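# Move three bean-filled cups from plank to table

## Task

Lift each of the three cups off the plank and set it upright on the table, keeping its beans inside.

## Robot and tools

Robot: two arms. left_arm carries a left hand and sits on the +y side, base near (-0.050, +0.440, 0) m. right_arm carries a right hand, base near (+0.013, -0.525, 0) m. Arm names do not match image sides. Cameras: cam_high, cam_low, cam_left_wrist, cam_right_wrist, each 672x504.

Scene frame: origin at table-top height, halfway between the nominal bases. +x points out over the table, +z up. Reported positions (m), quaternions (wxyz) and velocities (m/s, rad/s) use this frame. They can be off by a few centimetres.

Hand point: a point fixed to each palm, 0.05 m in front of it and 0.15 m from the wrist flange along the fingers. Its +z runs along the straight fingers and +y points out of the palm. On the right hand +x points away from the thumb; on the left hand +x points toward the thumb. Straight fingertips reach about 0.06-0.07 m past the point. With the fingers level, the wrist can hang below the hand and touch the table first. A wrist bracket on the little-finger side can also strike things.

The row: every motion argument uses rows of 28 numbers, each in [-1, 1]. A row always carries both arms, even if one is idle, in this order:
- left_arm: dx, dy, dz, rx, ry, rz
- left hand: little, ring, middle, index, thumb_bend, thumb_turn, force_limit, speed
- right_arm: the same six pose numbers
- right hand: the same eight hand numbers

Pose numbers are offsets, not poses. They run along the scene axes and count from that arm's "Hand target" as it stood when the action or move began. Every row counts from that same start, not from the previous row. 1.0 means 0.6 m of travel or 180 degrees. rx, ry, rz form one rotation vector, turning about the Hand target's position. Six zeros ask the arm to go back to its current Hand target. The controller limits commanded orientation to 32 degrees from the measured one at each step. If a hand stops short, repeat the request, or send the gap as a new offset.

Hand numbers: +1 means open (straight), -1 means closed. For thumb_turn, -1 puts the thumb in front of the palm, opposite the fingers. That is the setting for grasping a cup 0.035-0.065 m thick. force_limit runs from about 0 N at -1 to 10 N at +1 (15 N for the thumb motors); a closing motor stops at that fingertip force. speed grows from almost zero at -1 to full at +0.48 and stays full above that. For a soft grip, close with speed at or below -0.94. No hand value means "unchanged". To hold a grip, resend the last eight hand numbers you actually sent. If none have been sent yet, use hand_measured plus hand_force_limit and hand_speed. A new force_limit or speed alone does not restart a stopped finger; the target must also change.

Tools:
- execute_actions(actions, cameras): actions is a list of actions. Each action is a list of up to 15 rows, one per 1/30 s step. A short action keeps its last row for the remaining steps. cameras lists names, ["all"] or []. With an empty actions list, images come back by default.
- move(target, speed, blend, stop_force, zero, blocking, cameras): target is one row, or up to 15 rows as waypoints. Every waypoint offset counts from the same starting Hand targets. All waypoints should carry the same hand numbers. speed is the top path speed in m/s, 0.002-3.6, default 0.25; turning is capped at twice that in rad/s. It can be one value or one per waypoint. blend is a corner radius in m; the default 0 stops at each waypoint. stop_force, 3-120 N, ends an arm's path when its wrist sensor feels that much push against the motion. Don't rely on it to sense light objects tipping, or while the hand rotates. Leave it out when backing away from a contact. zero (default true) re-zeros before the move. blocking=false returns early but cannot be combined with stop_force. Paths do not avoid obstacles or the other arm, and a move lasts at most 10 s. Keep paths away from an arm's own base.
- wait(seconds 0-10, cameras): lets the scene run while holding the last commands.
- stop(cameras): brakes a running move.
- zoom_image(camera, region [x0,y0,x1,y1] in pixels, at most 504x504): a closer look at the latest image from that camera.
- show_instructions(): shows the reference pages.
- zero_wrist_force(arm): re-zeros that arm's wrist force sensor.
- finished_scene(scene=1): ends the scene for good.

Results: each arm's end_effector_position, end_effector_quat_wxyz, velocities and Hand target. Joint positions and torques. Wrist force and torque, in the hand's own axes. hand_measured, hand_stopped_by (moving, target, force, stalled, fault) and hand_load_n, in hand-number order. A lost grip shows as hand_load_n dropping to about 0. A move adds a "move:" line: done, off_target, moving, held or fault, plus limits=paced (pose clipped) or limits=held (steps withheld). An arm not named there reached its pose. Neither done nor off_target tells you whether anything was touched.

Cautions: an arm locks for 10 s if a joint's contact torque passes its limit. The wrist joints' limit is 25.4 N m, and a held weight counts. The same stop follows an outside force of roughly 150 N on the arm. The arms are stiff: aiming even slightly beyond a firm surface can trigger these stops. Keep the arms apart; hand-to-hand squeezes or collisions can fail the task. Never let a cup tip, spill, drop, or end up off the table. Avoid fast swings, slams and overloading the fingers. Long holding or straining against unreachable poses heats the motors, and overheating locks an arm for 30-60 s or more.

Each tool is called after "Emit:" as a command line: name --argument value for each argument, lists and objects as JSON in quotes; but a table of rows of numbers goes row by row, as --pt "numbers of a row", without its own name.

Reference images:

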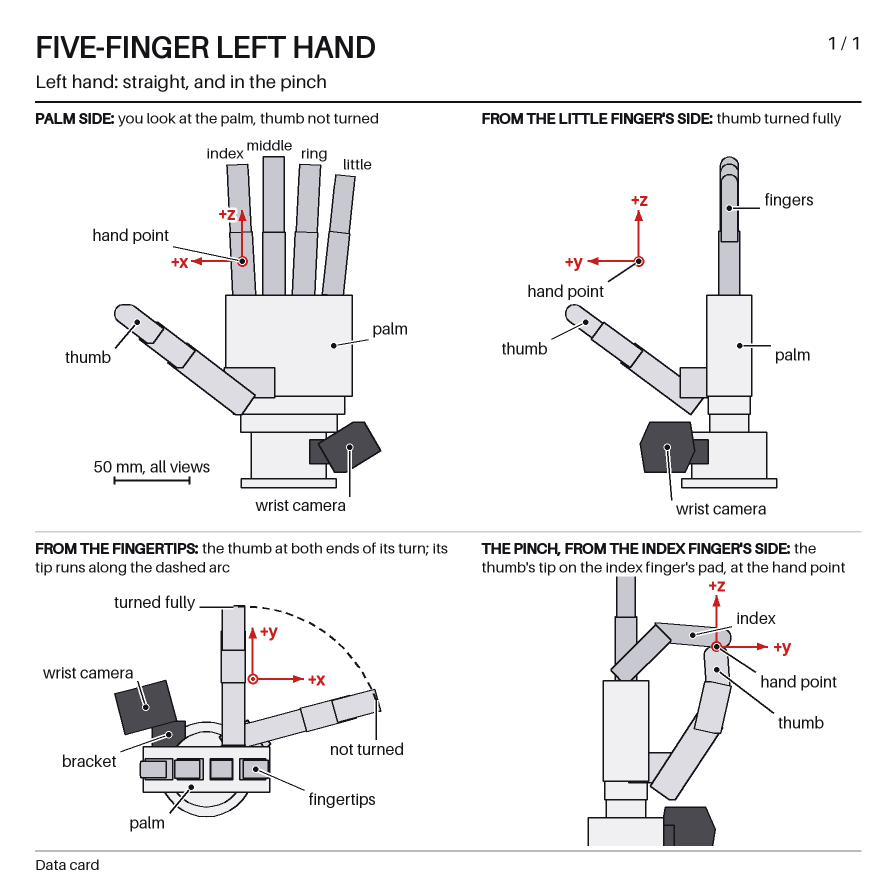

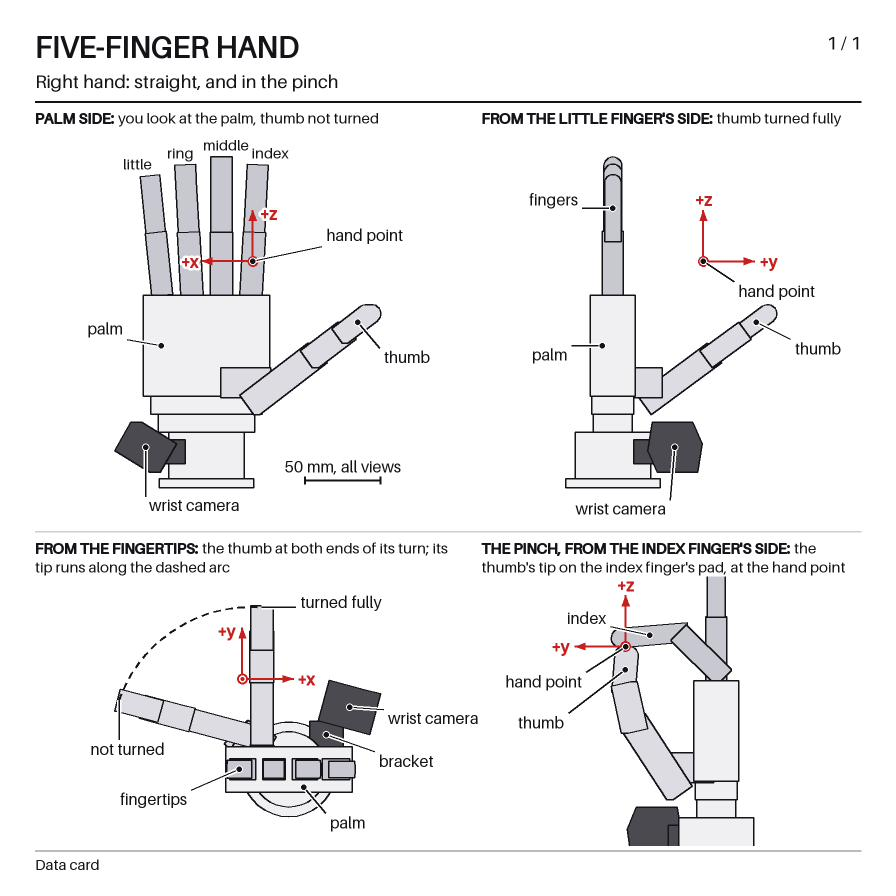

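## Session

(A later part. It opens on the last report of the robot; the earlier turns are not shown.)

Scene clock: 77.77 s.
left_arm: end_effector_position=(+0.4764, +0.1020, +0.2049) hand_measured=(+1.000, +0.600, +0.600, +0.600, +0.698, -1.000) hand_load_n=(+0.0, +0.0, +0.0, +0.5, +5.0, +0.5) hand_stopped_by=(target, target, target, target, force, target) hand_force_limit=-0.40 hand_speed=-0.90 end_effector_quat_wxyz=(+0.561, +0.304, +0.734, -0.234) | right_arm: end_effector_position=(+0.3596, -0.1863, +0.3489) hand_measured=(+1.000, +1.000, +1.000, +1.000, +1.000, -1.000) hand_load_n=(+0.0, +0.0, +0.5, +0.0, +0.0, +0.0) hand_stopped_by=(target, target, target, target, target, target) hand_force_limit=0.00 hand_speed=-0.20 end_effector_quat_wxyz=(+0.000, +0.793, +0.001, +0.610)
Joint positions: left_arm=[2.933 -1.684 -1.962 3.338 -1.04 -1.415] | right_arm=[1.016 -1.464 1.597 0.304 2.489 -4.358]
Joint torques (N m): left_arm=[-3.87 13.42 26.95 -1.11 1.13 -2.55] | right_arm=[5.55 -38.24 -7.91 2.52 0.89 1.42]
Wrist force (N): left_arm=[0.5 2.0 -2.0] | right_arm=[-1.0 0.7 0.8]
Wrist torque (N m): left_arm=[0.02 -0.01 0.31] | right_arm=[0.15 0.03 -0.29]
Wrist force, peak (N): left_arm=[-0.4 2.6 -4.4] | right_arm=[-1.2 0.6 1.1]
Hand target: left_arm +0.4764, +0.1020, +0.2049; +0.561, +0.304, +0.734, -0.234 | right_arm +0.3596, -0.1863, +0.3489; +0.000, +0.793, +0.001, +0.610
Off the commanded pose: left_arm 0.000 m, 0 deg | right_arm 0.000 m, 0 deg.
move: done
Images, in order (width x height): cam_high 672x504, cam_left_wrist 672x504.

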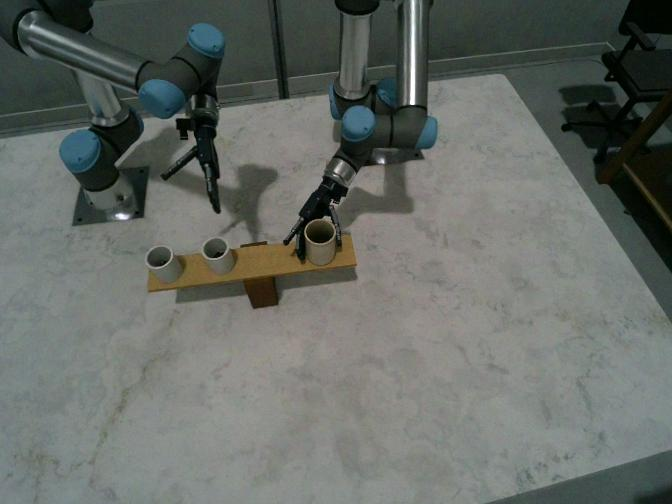

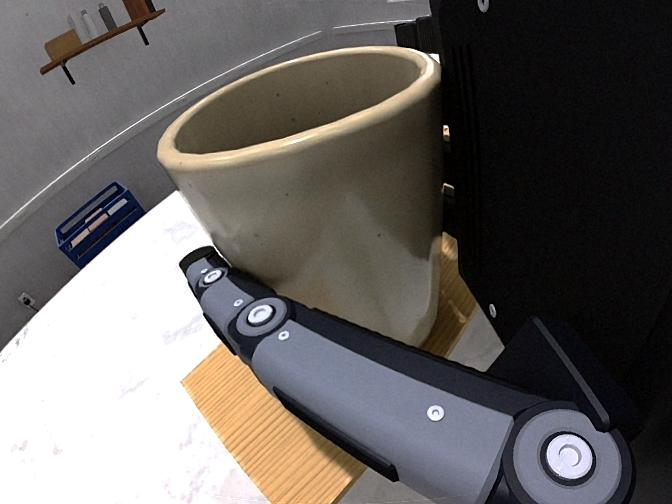

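Emit:
move --target '[0, 0, 0, 0, 0, 0, 1, 0.2, 0.2, 0.2, 0.2, -1, -0.4, -0.9, 0, 0, 0, 0, 0, 0, 1, 1, 1, 1, 1, -1, 0, -0.2]' --cameras '["cam_high", "cam_left_wrist", "cam_low"]'

Emit:
zoom_image --camera "cam_high" --region '[280, 170, 380, 280]'

Emit:
zoom_image --camera "cam_low" --region '[120, 130, 260, 230]'

Scene clock: 79.53 s.
left_arm: end_effector_position=(+0.4764, +0.1020, +0.2049) hand_measured=(+1.000, +0.360, +0.480, +0.584, +0.700, -1.000) hand_load_n=(+0.0, +3.5, +2.0, +1.5, +7.0, +1.5) hand_stopped_by=(target, force, force, force, force, target) hand_force_limit=-0.40 hand_speed=-0.90 end_effector_quat_wxyz=(+0.561, +0.304, +0.734, -0.234) | right_arm: end_effector_position=(+0.3596, -0.1863, +0.3489) hand_measured=(+1.000, +1.000, +1.000, +1.000, +1.000, -1.000) hand_load_n=(+0.0, +0.0, +0.0, +0.0, +0.0, +0.0) hand_stopped_by=(target, target, target, target, target, target) hand_force_limit=0.00 hand_speed=-0.20 end_effector_quat_wxyz=(+0.000, +0.793, +0.001, +0.610)
Joint positions: left_arm=[2.933 -1.684 -1.962 3.338 -1.04 -1.415] | right_arm=[1.016 -1.464 1.597 0.304 2.489 -4.358]
Joint torques (N m): left_arm=[-2.7 14.25 23.4 -1.07 0.23 -2.95] | right_arm=[4.52 -38.22 -8.66 2.39 0.7 1.33]
Wrist force (N): left_arm=[-0.8 -2.0 0.9] | right_arm=[-0.9 0.6 0.9]
Wrist torque (N m): left_arm=[-0.09 0.07 0.17] | right_arm=[0.14 0.02 -0.28]
Wrist force, peak (N): left_arm=[0.2 2.1 -2.4] | right_arm=[-1.4 0.8 0.5]
Hand target: left_arm +0.4764, +0.1020, +0.2049; +0.561, +0.304, +0.734, -0.234 | right_arm +0.3596, -0.1863, +0.3489; +0.000, +0.793, +0.001, +0.610
Off the commanded pose: left_arm 0.000 m, 0 deg | right_arm 0.000 m, 0 deg.
move: done
Images, in order (width x height): cam_high 672x504, cam_low 672x504, cam_left_wrist 672x504.

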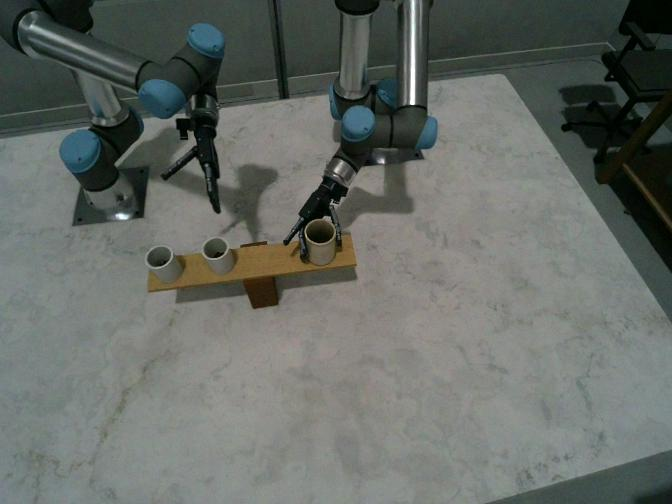

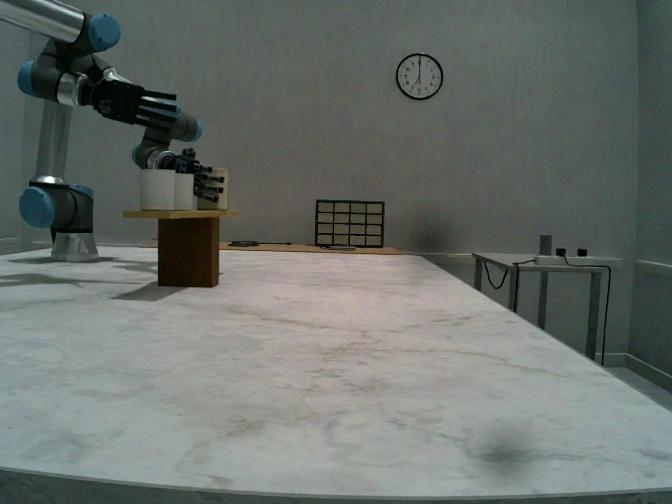

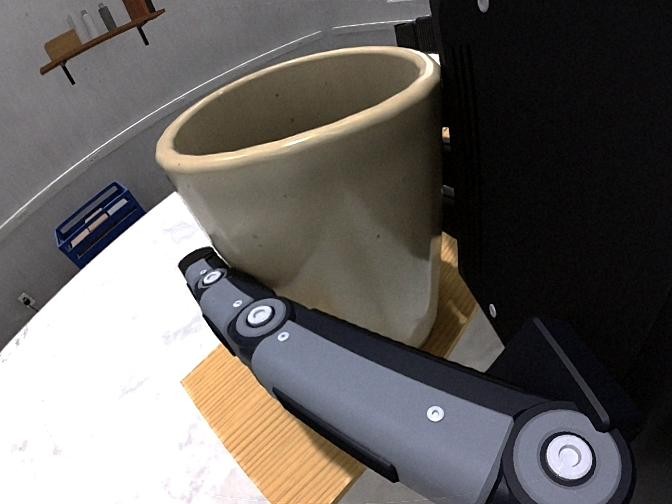

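Scaled by 4.582.

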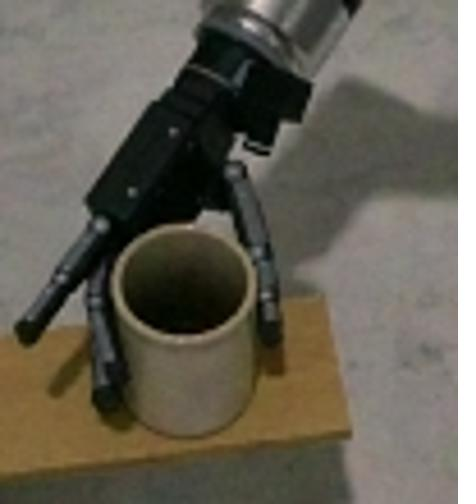

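Scaled by 3.600.

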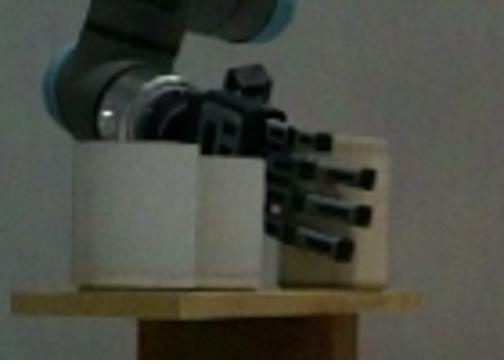

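Emit:
wait --seconds 0 --cameras '["cam_high", "cam_right_wrist"]'

Emit:
zoom_image --camera "cam_right_wrist" --region '[190, 200, 490, 400]'

Emit:
zoom_image --camera "cam_high" --region '[130, 150, 270, 310]'

Scene clock: 80.37 s.
left_arm: end_effector_position=(+0.4764, +0.1020, +0.2049) hand_measured=(+1.000, +0.360, +0.480, +0.584, +0.700, -1.000) hand_load_n=(+0.0, +3.0, +2.5, +1.5, +7.5, +1.5) hand_stopped_by=(target, force, force, force, force, target) hand_force_limit=-0.40 hand_speed=-0.90 end_effector_quat_wxyz=(+0.561, +0.304, +0.734, -0.234) | right_arm: end_effector_position=(+0.3596, -0.1863, +0.3489) hand_measured=(+1.000, +1.000, +1.000, +1.000, +1.000, -1.000) hand_load_n=(+0.0, +0.0, +0.0, +0.0, +0.0, +0.0) hand_stopped_by=(target, target, target, target, target, target) hand_force_limit=0.00 hand_speed=-0.20 end_effector_quat_wxyz=(+0.000, +0.793, +0.001, +0.610)
Joint positions: left_arm=[2.933 -1.684 -1.962 3.338 -1.04 -1.415] | right_arm=[1.016 -1.464 1.597 0.304 2.489 -4.358]
Joint torques (N m): left_arm=[-1.82 15.15 23.42 -1.08 -0.9 -2.87] | right_arm=[4.98 -38.83 -8.38 2.41 0.63 1.37]
Wrist force (N): left_arm=[-0.7 -2.0 0.6] | right_arm=[-1.3 0.6 0.8]
Wrist torque (N m): left_arm=[-0.08 0.04 0.18] | right_arm=[0.15 0.07 -0.31]
Wrist force, peak (N): left_arm=[-0.2 -2.1 1.3] | right_arm=[-1.3 0.8 0.8]
Hand target: left_arm +0.4764, +0.1020, +0.2049; +0.561, +0.304, +0.734, -0.234 | right_arm +0.3596, -0.1863, +0.3489; +0.000, +0.793, +0.001, +0.610
Off the commanded pose: left_arm 0.000 m, 0 deg | right_arm 0.000 m, 0 deg.
Images, in order (width x height): cam_high 672x504, cam_right_wrist 672x504.

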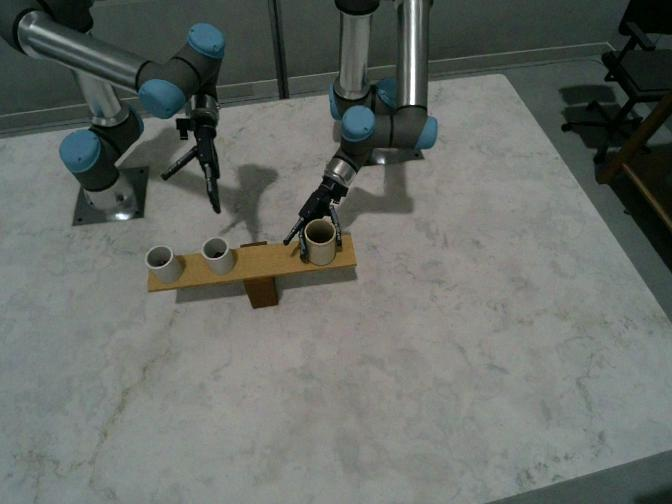

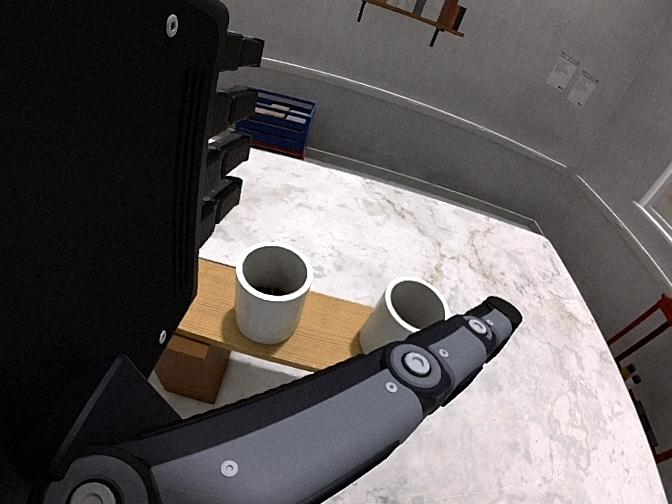

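Scaled by 1.680 from the camera's 672x504 image, which has a finer 960x720 frame.

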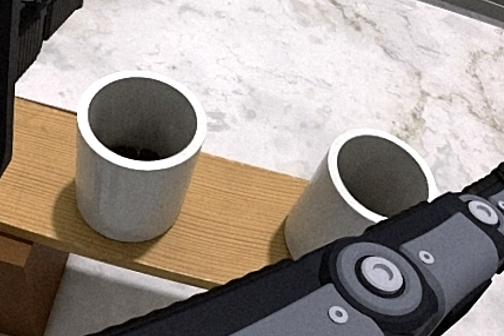

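Scaled by 3.150.

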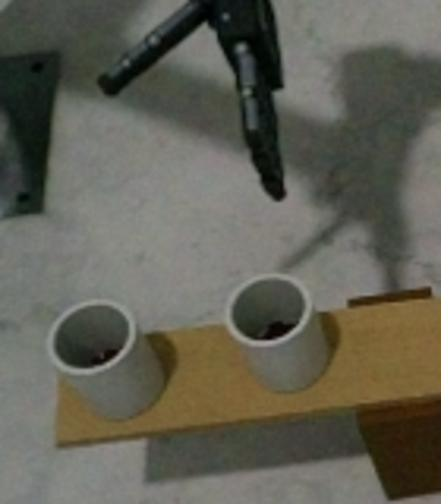

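Emit:
move --target '[0, 0, 0, 0, 0, 0, 1, 0.2, 0.2, 0.2, 0.2, -1, -0.4, -0.9, -0.025, 0.0437, -0.148, 0, 0, 0, 1, 1, 1, 1, 1, -1, 0, -0.2]' --speed 0.15 --cameras '["all"]'

Emit:
zoom_image --camera "cam_right_wrist" --region '[190, 130, 490, 380]'

Emit:
zoom_image --camera "cam_high" --region '[130, 150, 270, 310]'

Emit:
zoom_image --camera "cam_low" --region '[100, 110, 260, 230]'

Scene clock: 83.07 s.
left_arm: end_effector_position=(+0.4764, +0.1020, +0.2049) hand_measured=(+1.000, +0.360, +0.480, +0.584, +0.700, -1.000) hand_load_n=(+0.0, +3.0, +2.0, +1.5, +7.5, +1.5) hand_stopped_by=(target, force, force, force, force, target) hand_force_limit=-0.40 hand_speed=-0.90 end_effector_quat_wxyz=(+0.561, +0.304, +0.734, -0.234) | right_arm: end_effector_position=(+0.3446, -0.1601, +0.2602) hand_measured=(+1.000, +1.000, +1.000, +1.000, +1.000, -1.000) hand_load_n=(+0.0, +0.0, +0.0, +0.0, +0.0, +0.5) hand_stopped_by=(target, target, target, target, target, target) hand_force_limit=0.00 hand_speed=-0.20 end_effector_quat_wxyz=(+0.000, +0.793, +0.001, +0.610)
Joint positions: left_arm=[2.933 -1.684 -1.962 3.338 -1.04 -1.415] | right_arm=[1.082 -1.353 1.703 0.127 2.549 -4.308]
Joint torques (N m): left_arm=[0.02 15.31 19.54 -0.97 -1.21 -2.85] | right_arm=[7.31 -17.17 -5.62 -2.02 3.11 1.56]
Wrist force (N): left_arm=[-0.7 -2.2 1.0] | right_arm=[-1.0 0.4 1.1]
Wrist torque (N m): left_arm=[-0.13 0.06 0.19] | right_arm=[0.09 0.03 -0.30]
Wrist force, peak (N): left_arm=[-0.6 -2.3 1.0] | right_arm=[-1.7 0.6 1.2]
Hand target: left_arm +0.4764, +0.1020, +0.2049; +0.561, +0.304, +0.734, -0.234 | right_arm +0.3446, -0.1601, +0.2601; +0.000, +0.793, +0.001, +0.610
Off the commanded pose: left_arm 0.000 m, 0 deg | right_arm 0.000 m, 0 deg.
move: done

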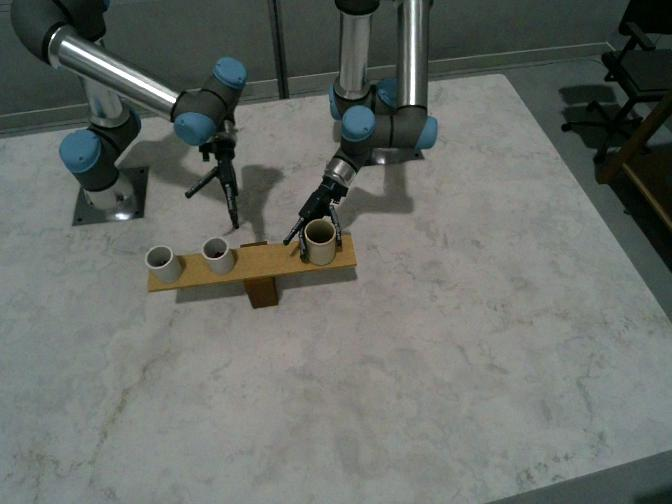

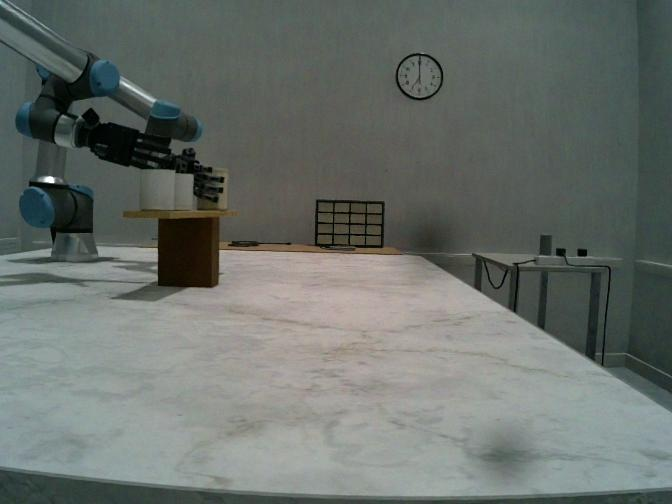

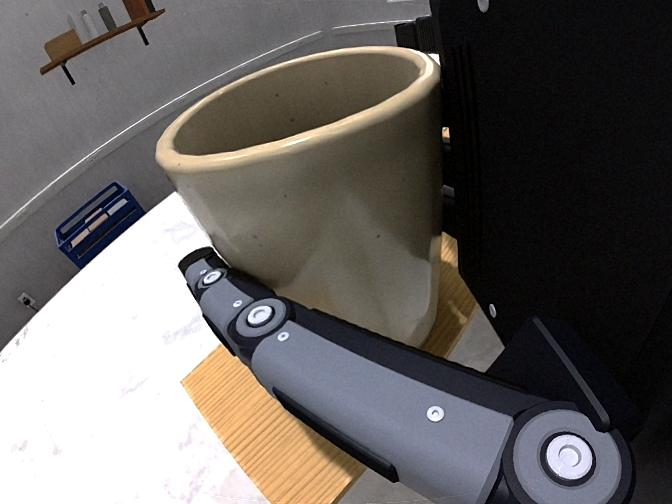

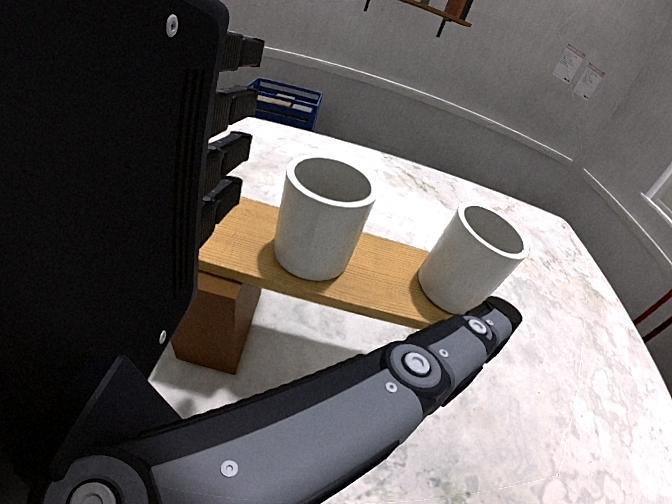

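Scaled by 1.680 from the camera's 672x504 image, which has a finer 960x720 frame.

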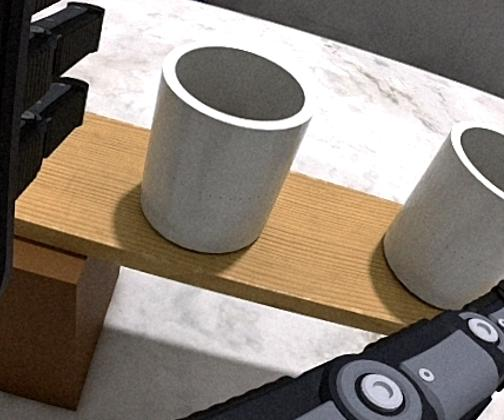

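Scaled by 3.150.

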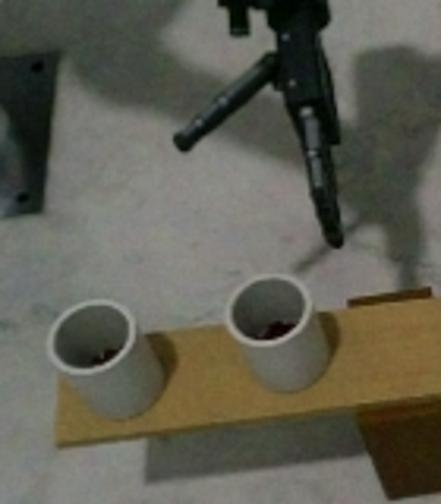

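Scaled by 3.150.

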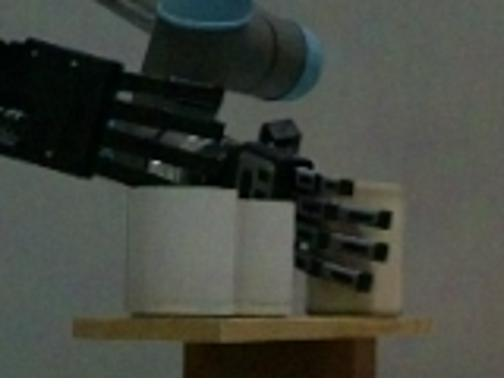

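Emit:
move --target '[0, 0, 0, 0, 0, 0, 1, 0.2, 0.2, 0.2, 0.2, -1, -0.4, -0.9, 0, 0, -0.0883, 0, 0, 0, 1, 1, 1, 1, 1, -1, 0, -0.2]' --speed 0.1 --cameras '["all"]'

Emit:
zoom_image --camera "cam_right_wrist" --region '[190, 80, 530, 330]'

Emit:
zoom_image --camera "cam_high" --region '[150, 170, 270, 300]'

Emit:
zoom_image --camera "cam_low" --region '[100, 130, 260, 230]'

Scene clock: 86.93 s.
left_arm: end_effector_position=(+0.4764, +0.1020, +0.2049) hand_measured=(+1.000, +0.360, +0.480, +0.584, +0.700, -1.000) hand_load_n=(+0.0, +3.0, +2.0, +1.5, +7.5, +1.5) hand_stopped_by=(target, force, force, force, force, target) hand_force_limit=-0.40 hand_speed=-0.90 end_effector_quat_wxyz=(+0.561, +0.304, +0.734, -0.234) | right_arm: end_effector_position=(+0.3446, -0.1601, +0.2072) hand_measured=(+1.000, +1.000, +1.000, +1.000, +1.000, -1.000) hand_load_n=(+0.0, +0.0, +0.0, +0.0, -0.5, +0.5) hand_stopped_by=(target, target, target, target, target, target) hand_force_limit=0.00 hand_speed=-0.20 end_effector_quat_wxyz=(+0.000, +0.793, +0.001, +0.610)
Joint positions: left_arm=[2.933 -1.684 -1.962 3.338 -1.04 -1.415] | right_arm=[1.082 -1.301 1.785 -0.006 2.549 -4.308]
Joint torques (N m): left_arm=[2.4 16.97 16.82 -0.86 -1.29 -2.7] | right_arm=[4.55 -17.05 -6.11 -2.34 1.52 -1.6]
Wrist force (N): left_arm=[-0.4 -2.1 0.9] | right_arm=[-1.3 0.4 0.5]
Wrist torque (N m): left_arm=[-0.09 0.05 0.18] | right_arm=[0.11 0.08 -0.15]
Wrist force, peak (N): left_arm=[-0.4 -2.4 1.3] | right_arm=[-1.7 0.7 1.0]
Hand target: left_arm +0.4764, +0.1020, +0.2049; +0.561, +0.304, +0.734, -0.234 | right_arm +0.3446, -0.1601, +0.2071; +0.000, +0.793, +0.001, +0.610
Off the commanded pose: left_arm 0.000 m, 0 deg | right_arm 0.000 m, 0 deg.
move: done

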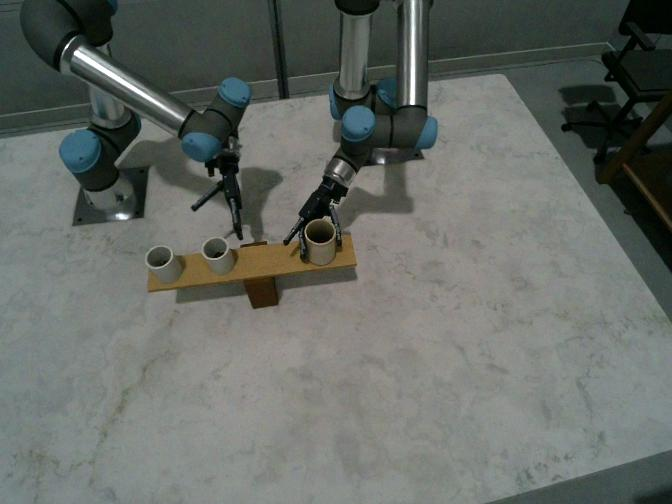

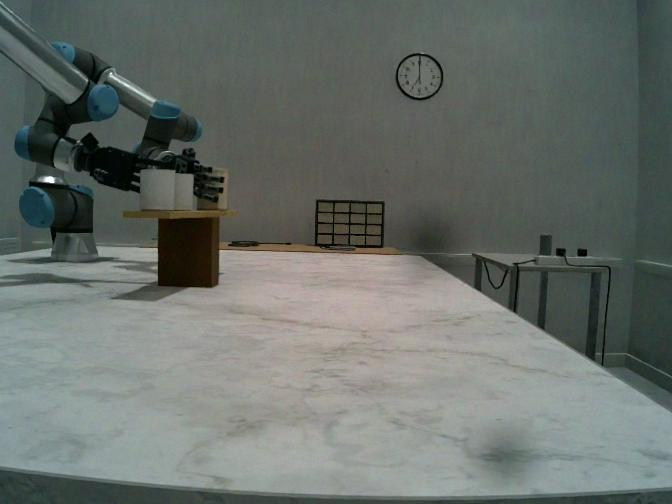

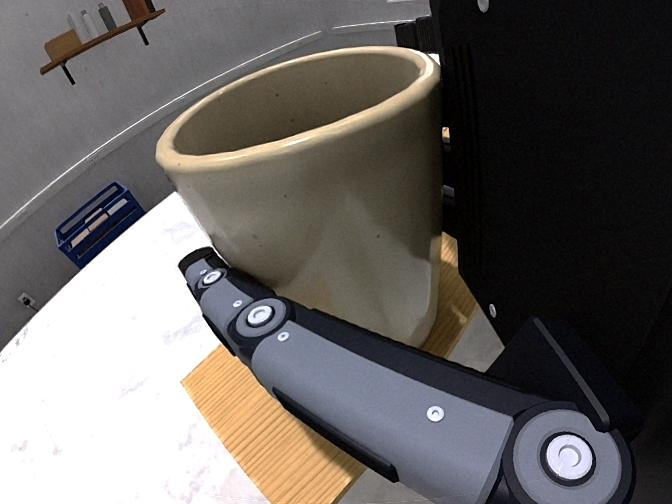

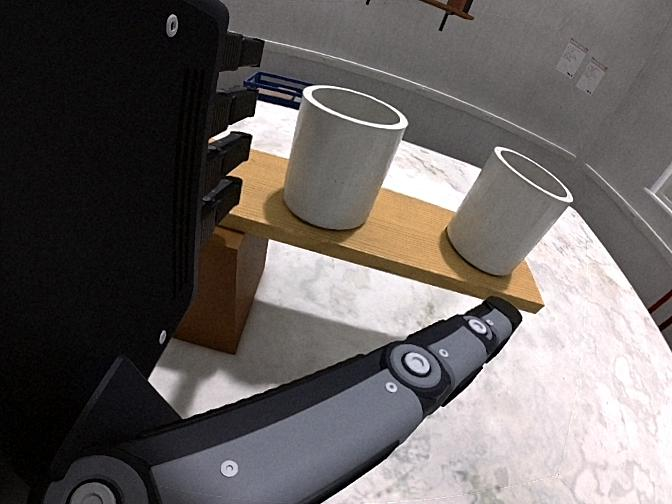

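Scaled by 1.482 from the camera's 672x504 image, which has a finer 960x720 frame.

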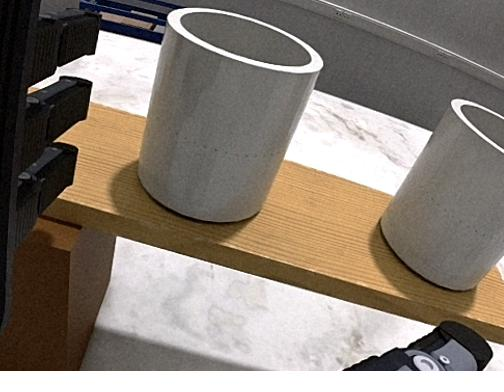

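Scaled by 3.877.

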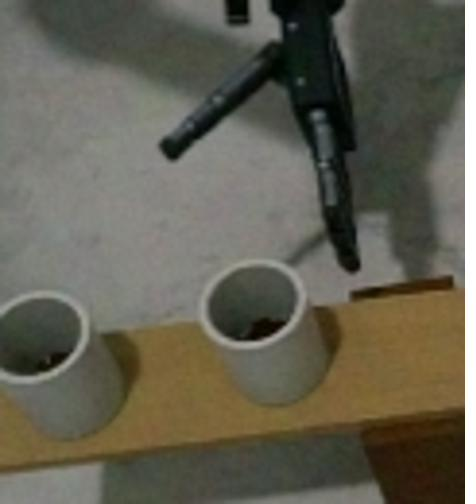

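Scaled by 3.150.

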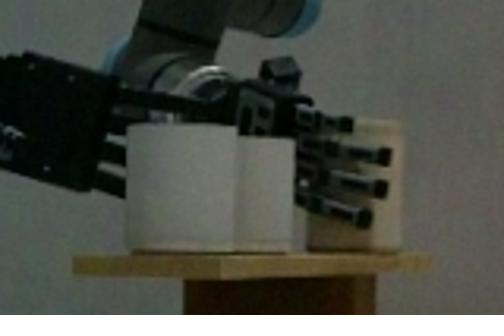

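Emit:
move --target '[0, 0, 0, 0, 0, 0, 1, 0.2, 0.2, 0.2, 0.2, -1, -0.4, -0.9, 0.0667, -0.0117, -0.0283, 0, 0, 0, 1, 1, 1, 1, 1, -1, 0, -0.2]' --speed 0.06 --cameras '["cam_high", "cam_low", "cam_right_wrist"]'

Emit:
zoom_image --camera "cam_right_wrist" --region '[190, 50, 530, 330]'

Emit:
zoom_image --camera "cam_high" --region '[150, 170, 270, 300]'

Emit:
zoom_image --camera "cam_low" --region '[100, 130, 260, 230]'

Scene clock: 91.00 s.
left_arm: end_effector_position=(+0.4764, +0.1020, +0.2049) hand_measured=(+1.000, +0.360, +0.480, +0.584, +0.700, -1.000) hand_load_n=(+0.0, +3.0, +2.5, +2.0, +7.0, +1.5) hand_stopped_by=(target, force, force, force, force, target) hand_force_limit=-0.40 hand_speed=-0.90 end_effector_quat_wxyz=(+0.561, +0.304, +0.734, -0.234) | right_arm: end_effector_position=(+0.3845, -0.1671, +0.1902) hand_measured=(+1.000, +1.000, +1.000, +1.000, +1.000, -1.000) hand_load_n=(+0.0, +0.0, +0.0, +0.0, +0.0, +0.5) hand_stopped_by=(target, target, target, target, target, target) hand_force_limit=0.00 hand_speed=-0.20 end_effector_quat_wxyz=(+0.000, +0.793, +0.001, +0.610)
Joint positions: left_arm=[2.933 -1.684 -1.962 3.338 -1.04 -1.415] | right_arm=[0.993 -1.285 1.806 -0.097 2.468 -4.373]
Joint torques (N m): left_arm=[2.63 17.87 12.05 -0.45 -1.43 -2.59] | right_arm=[-7.77 -18.33 -5.88 -2.32 -1.79 -1.39]
Wrist force (N): left_arm=[-0.6 -2.0 0.9] | right_arm=[-1.3 0.4 0.7]
Wrist torque (N m): left_arm=[-0.10 0.04 0.19] | right_arm=[0.11 0.08 -0.13]
Wrist force, peak (N): left_arm=[-0.5 -2.4 1.2] | right_arm=[-1.4 0.8 0.9]
Hand target: left_arm +0.4764, +0.1020, +0.2049; +0.561, +0.304, +0.734, -0.234 | right_arm +0.3847, -0.1671, +0.1902; +0.000, +0.793, +0.001, +0.610
Off the commanded pose: left_arm 0.000 m, 0 deg | right_arm 0.000 m, 0 deg.
move: done
Images, in order (width x height): cam_high 672x504, cam_low 672x504, cam_right_wrist 672x504.

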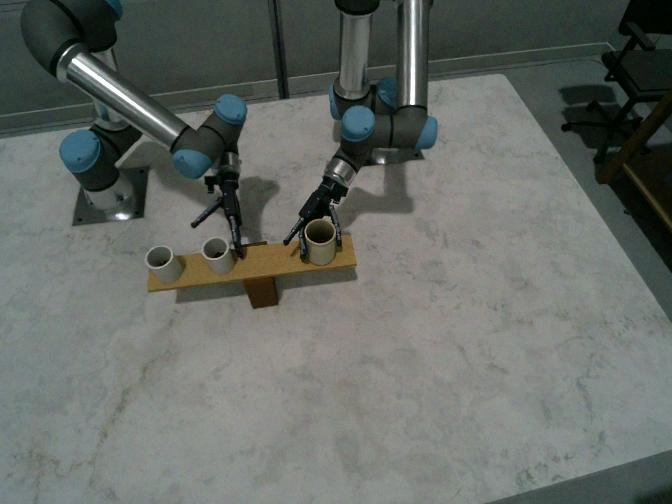

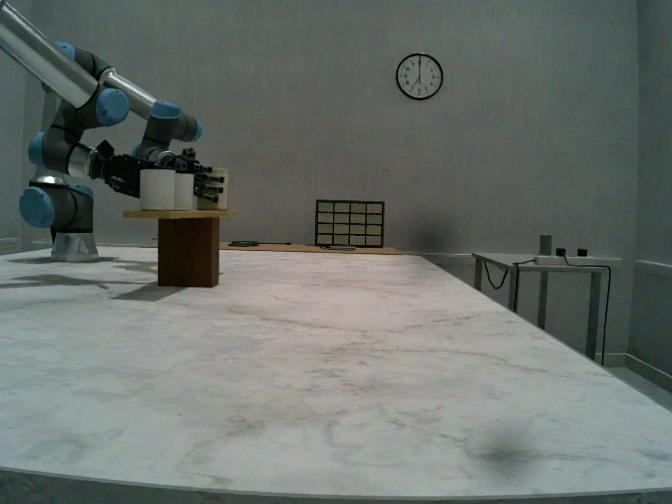

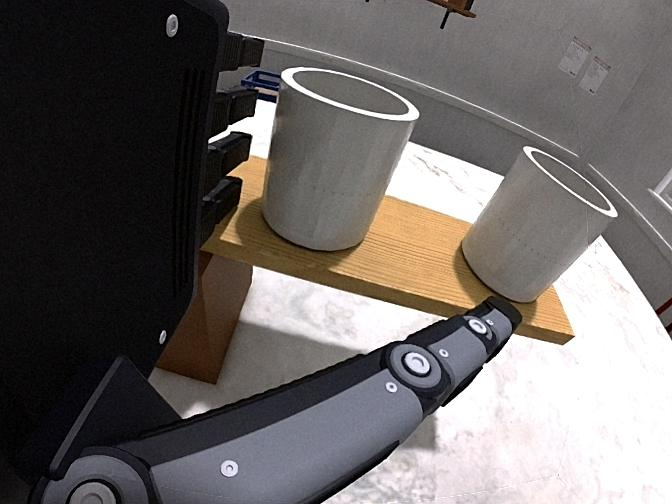

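Scaled by 1.482 from the camera's 672x504 image, which has a finer 960x720 frame.

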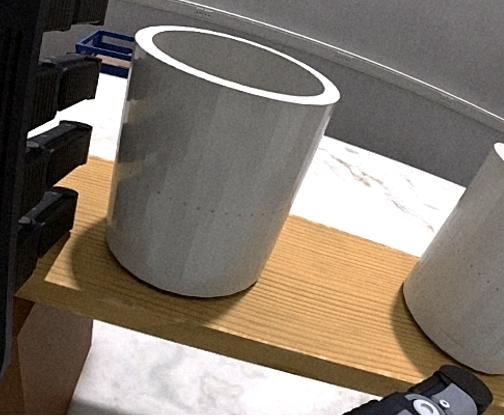

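Scaled by 3.877.

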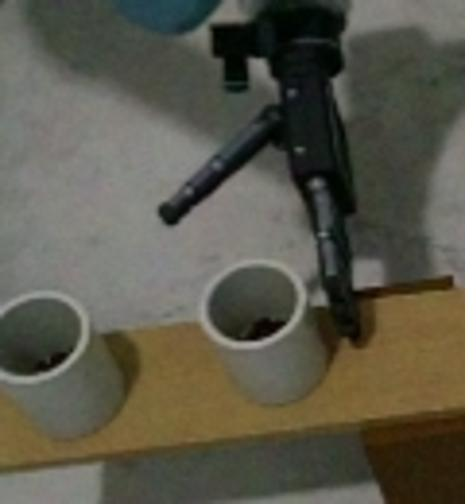

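Scaled by 3.150.

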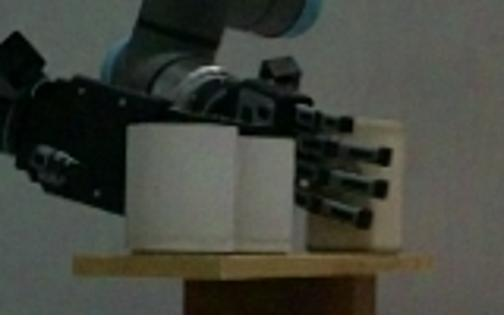

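Emit:
move --target '[0, 0, 0, 0, 0, 0, 1, 0.2, 0.2, 0.2, 0.2, -1, -0.4, -0.9, 0.0583, -0.0025, -0.005, 0, 0, 0, 1, 1, 1, 1, 1, -1, 0, -0.2]' --speed 0.06 --cameras '["cam_high", "cam_low", "cam_right_wrist"]'

Emit:
zoom_image --camera "cam_right_wrist" --region '[190, 50, 530, 330]'

Emit:
zoom_image --camera "cam_high" --region '[150, 170, 270, 300]'

Emit:
zoom_image --camera "cam_low" --region '[100, 130, 260, 230]'

Scene clock: 93.23 s.
left_arm: end_effector_position=(+0.4764, +0.1020, +0.2049) hand_measured=(+1.000, +0.360, +0.480, +0.584, +0.700, -1.000) hand_load_n=(+0.0, +3.0, +2.0, +1.5, +7.5, +1.0) hand_stopped_by=(target, force, force, force, force, target) hand_force_limit=-0.40 hand_speed=-0.90 end_effector_quat_wxyz=(+0.561, +0.304, +0.734, -0.234) | right_arm: end_effector_position=(+0.4194, -0.1686, +0.1872) hand_measured=(+1.000, +1.000, +1.000, +1.000, +1.000, -1.000) hand_load_n=(+0.0, +0.0, +0.0, +0.0, +0.0, +0.5) hand_stopped_by=(target, target, target, target, target, target) hand_force_limit=0.00 hand_speed=-0.20 end_effector_quat_wxyz=(+0.000, +0.793, +0.001, +0.610) end_effector_velocity=(+0.002, -0.001, -0.001) end_effector_angular_velocity=(-0.001, +0.002, -0.001)
Joint positions: left_arm=[2.933 -1.684 -1.962 3.338 -1.04 -1.415] | right_arm=[0.926 -1.265 1.784 -0.126 2.407 -4.415]
Joint velocities: left_arm=[within noise] | right_arm=[-0.005 0.001 0.001 -0.001 -0.003 -0.001]
Joint torques (N m): left_arm=[2.39 21.17 9.85 -0.11 -1.33 -2.65] | right_arm=[-10.14 -13.4 -25.61 -2.01 -2.43 -1.65]
Wrist force (N): left_arm=[1.1 -1.3 -0.2] | right_arm=[5.7 0.4 -6.7]
Wrist torque (N m): left_arm=[-0.12 0.00 0.23] | right_arm=[0.57 0.33 0.29]
Wrist force, peak (N): left_arm=[-0.6 -2.2 1.2] | right_arm=[5.7 0.4 -7.2]
Hand target: left_arm +0.4764, +0.1020, +0.2049; +0.561, +0.304, +0.734, -0.234 | right_arm +0.4196, -0.1686, +0.1872; +0.000, +0.793, +0.001, +0.610
Off the commanded pose: left_arm 0.000 m, 0 deg | right_arm 0.000 m, 0 deg.
move: done
Images, in order (width x height): cam_high 672x504, cam_low 672x504, cam_right_wrist 672x504.

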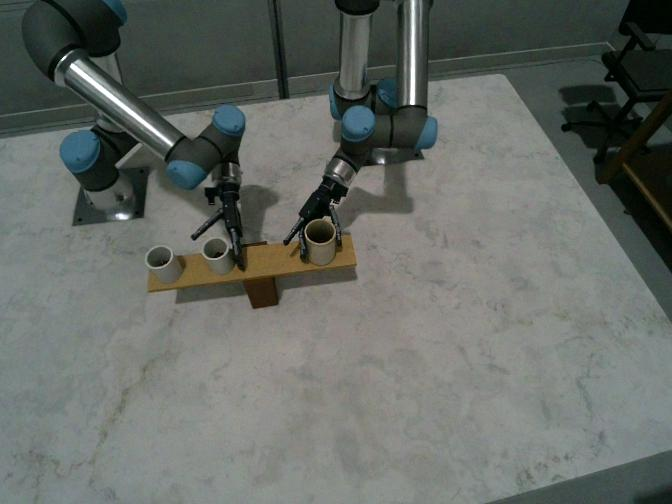

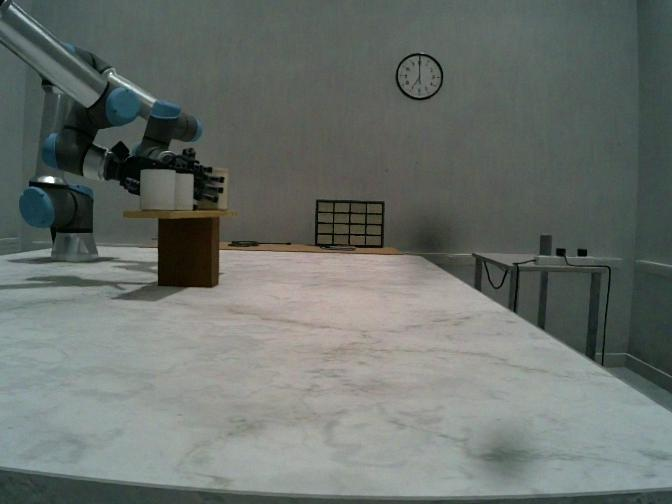

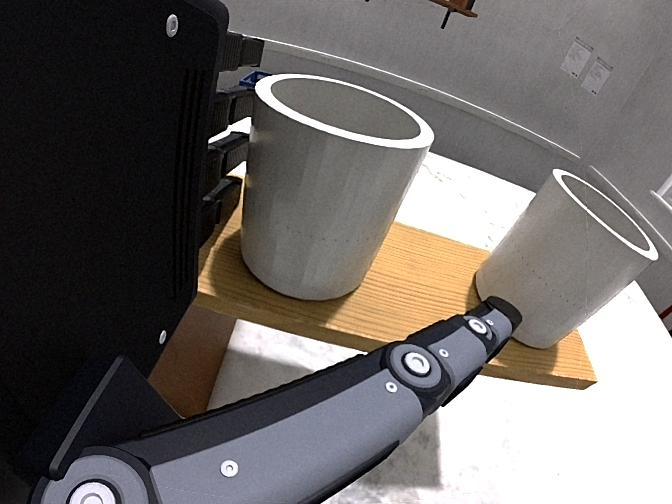

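Scaled by 1.482 from the camera's 672x504 image, which has a finer 960x720 frame.

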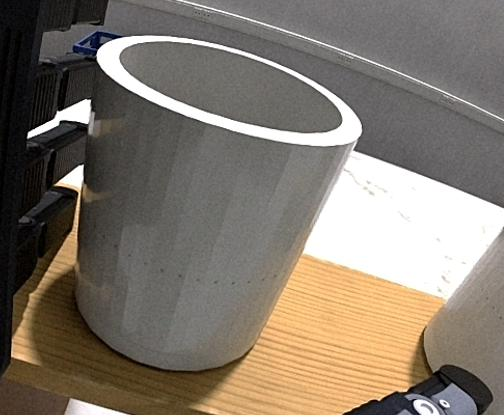

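Scaled by 3.877.

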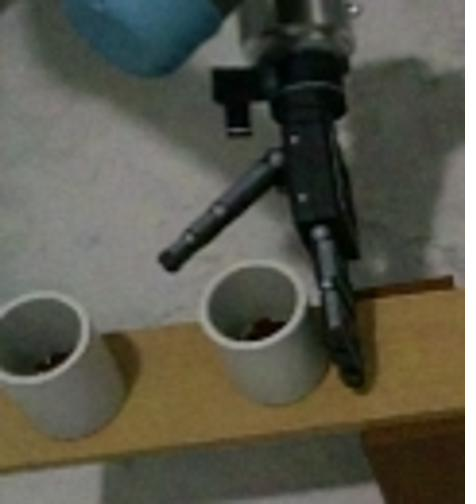

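Scaled by 3.150.

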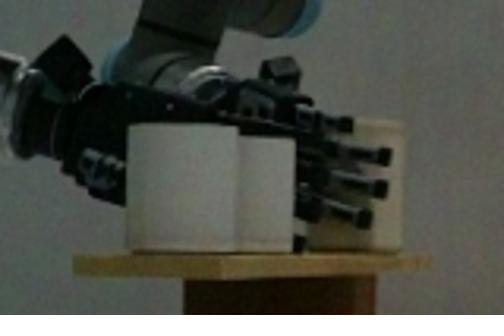

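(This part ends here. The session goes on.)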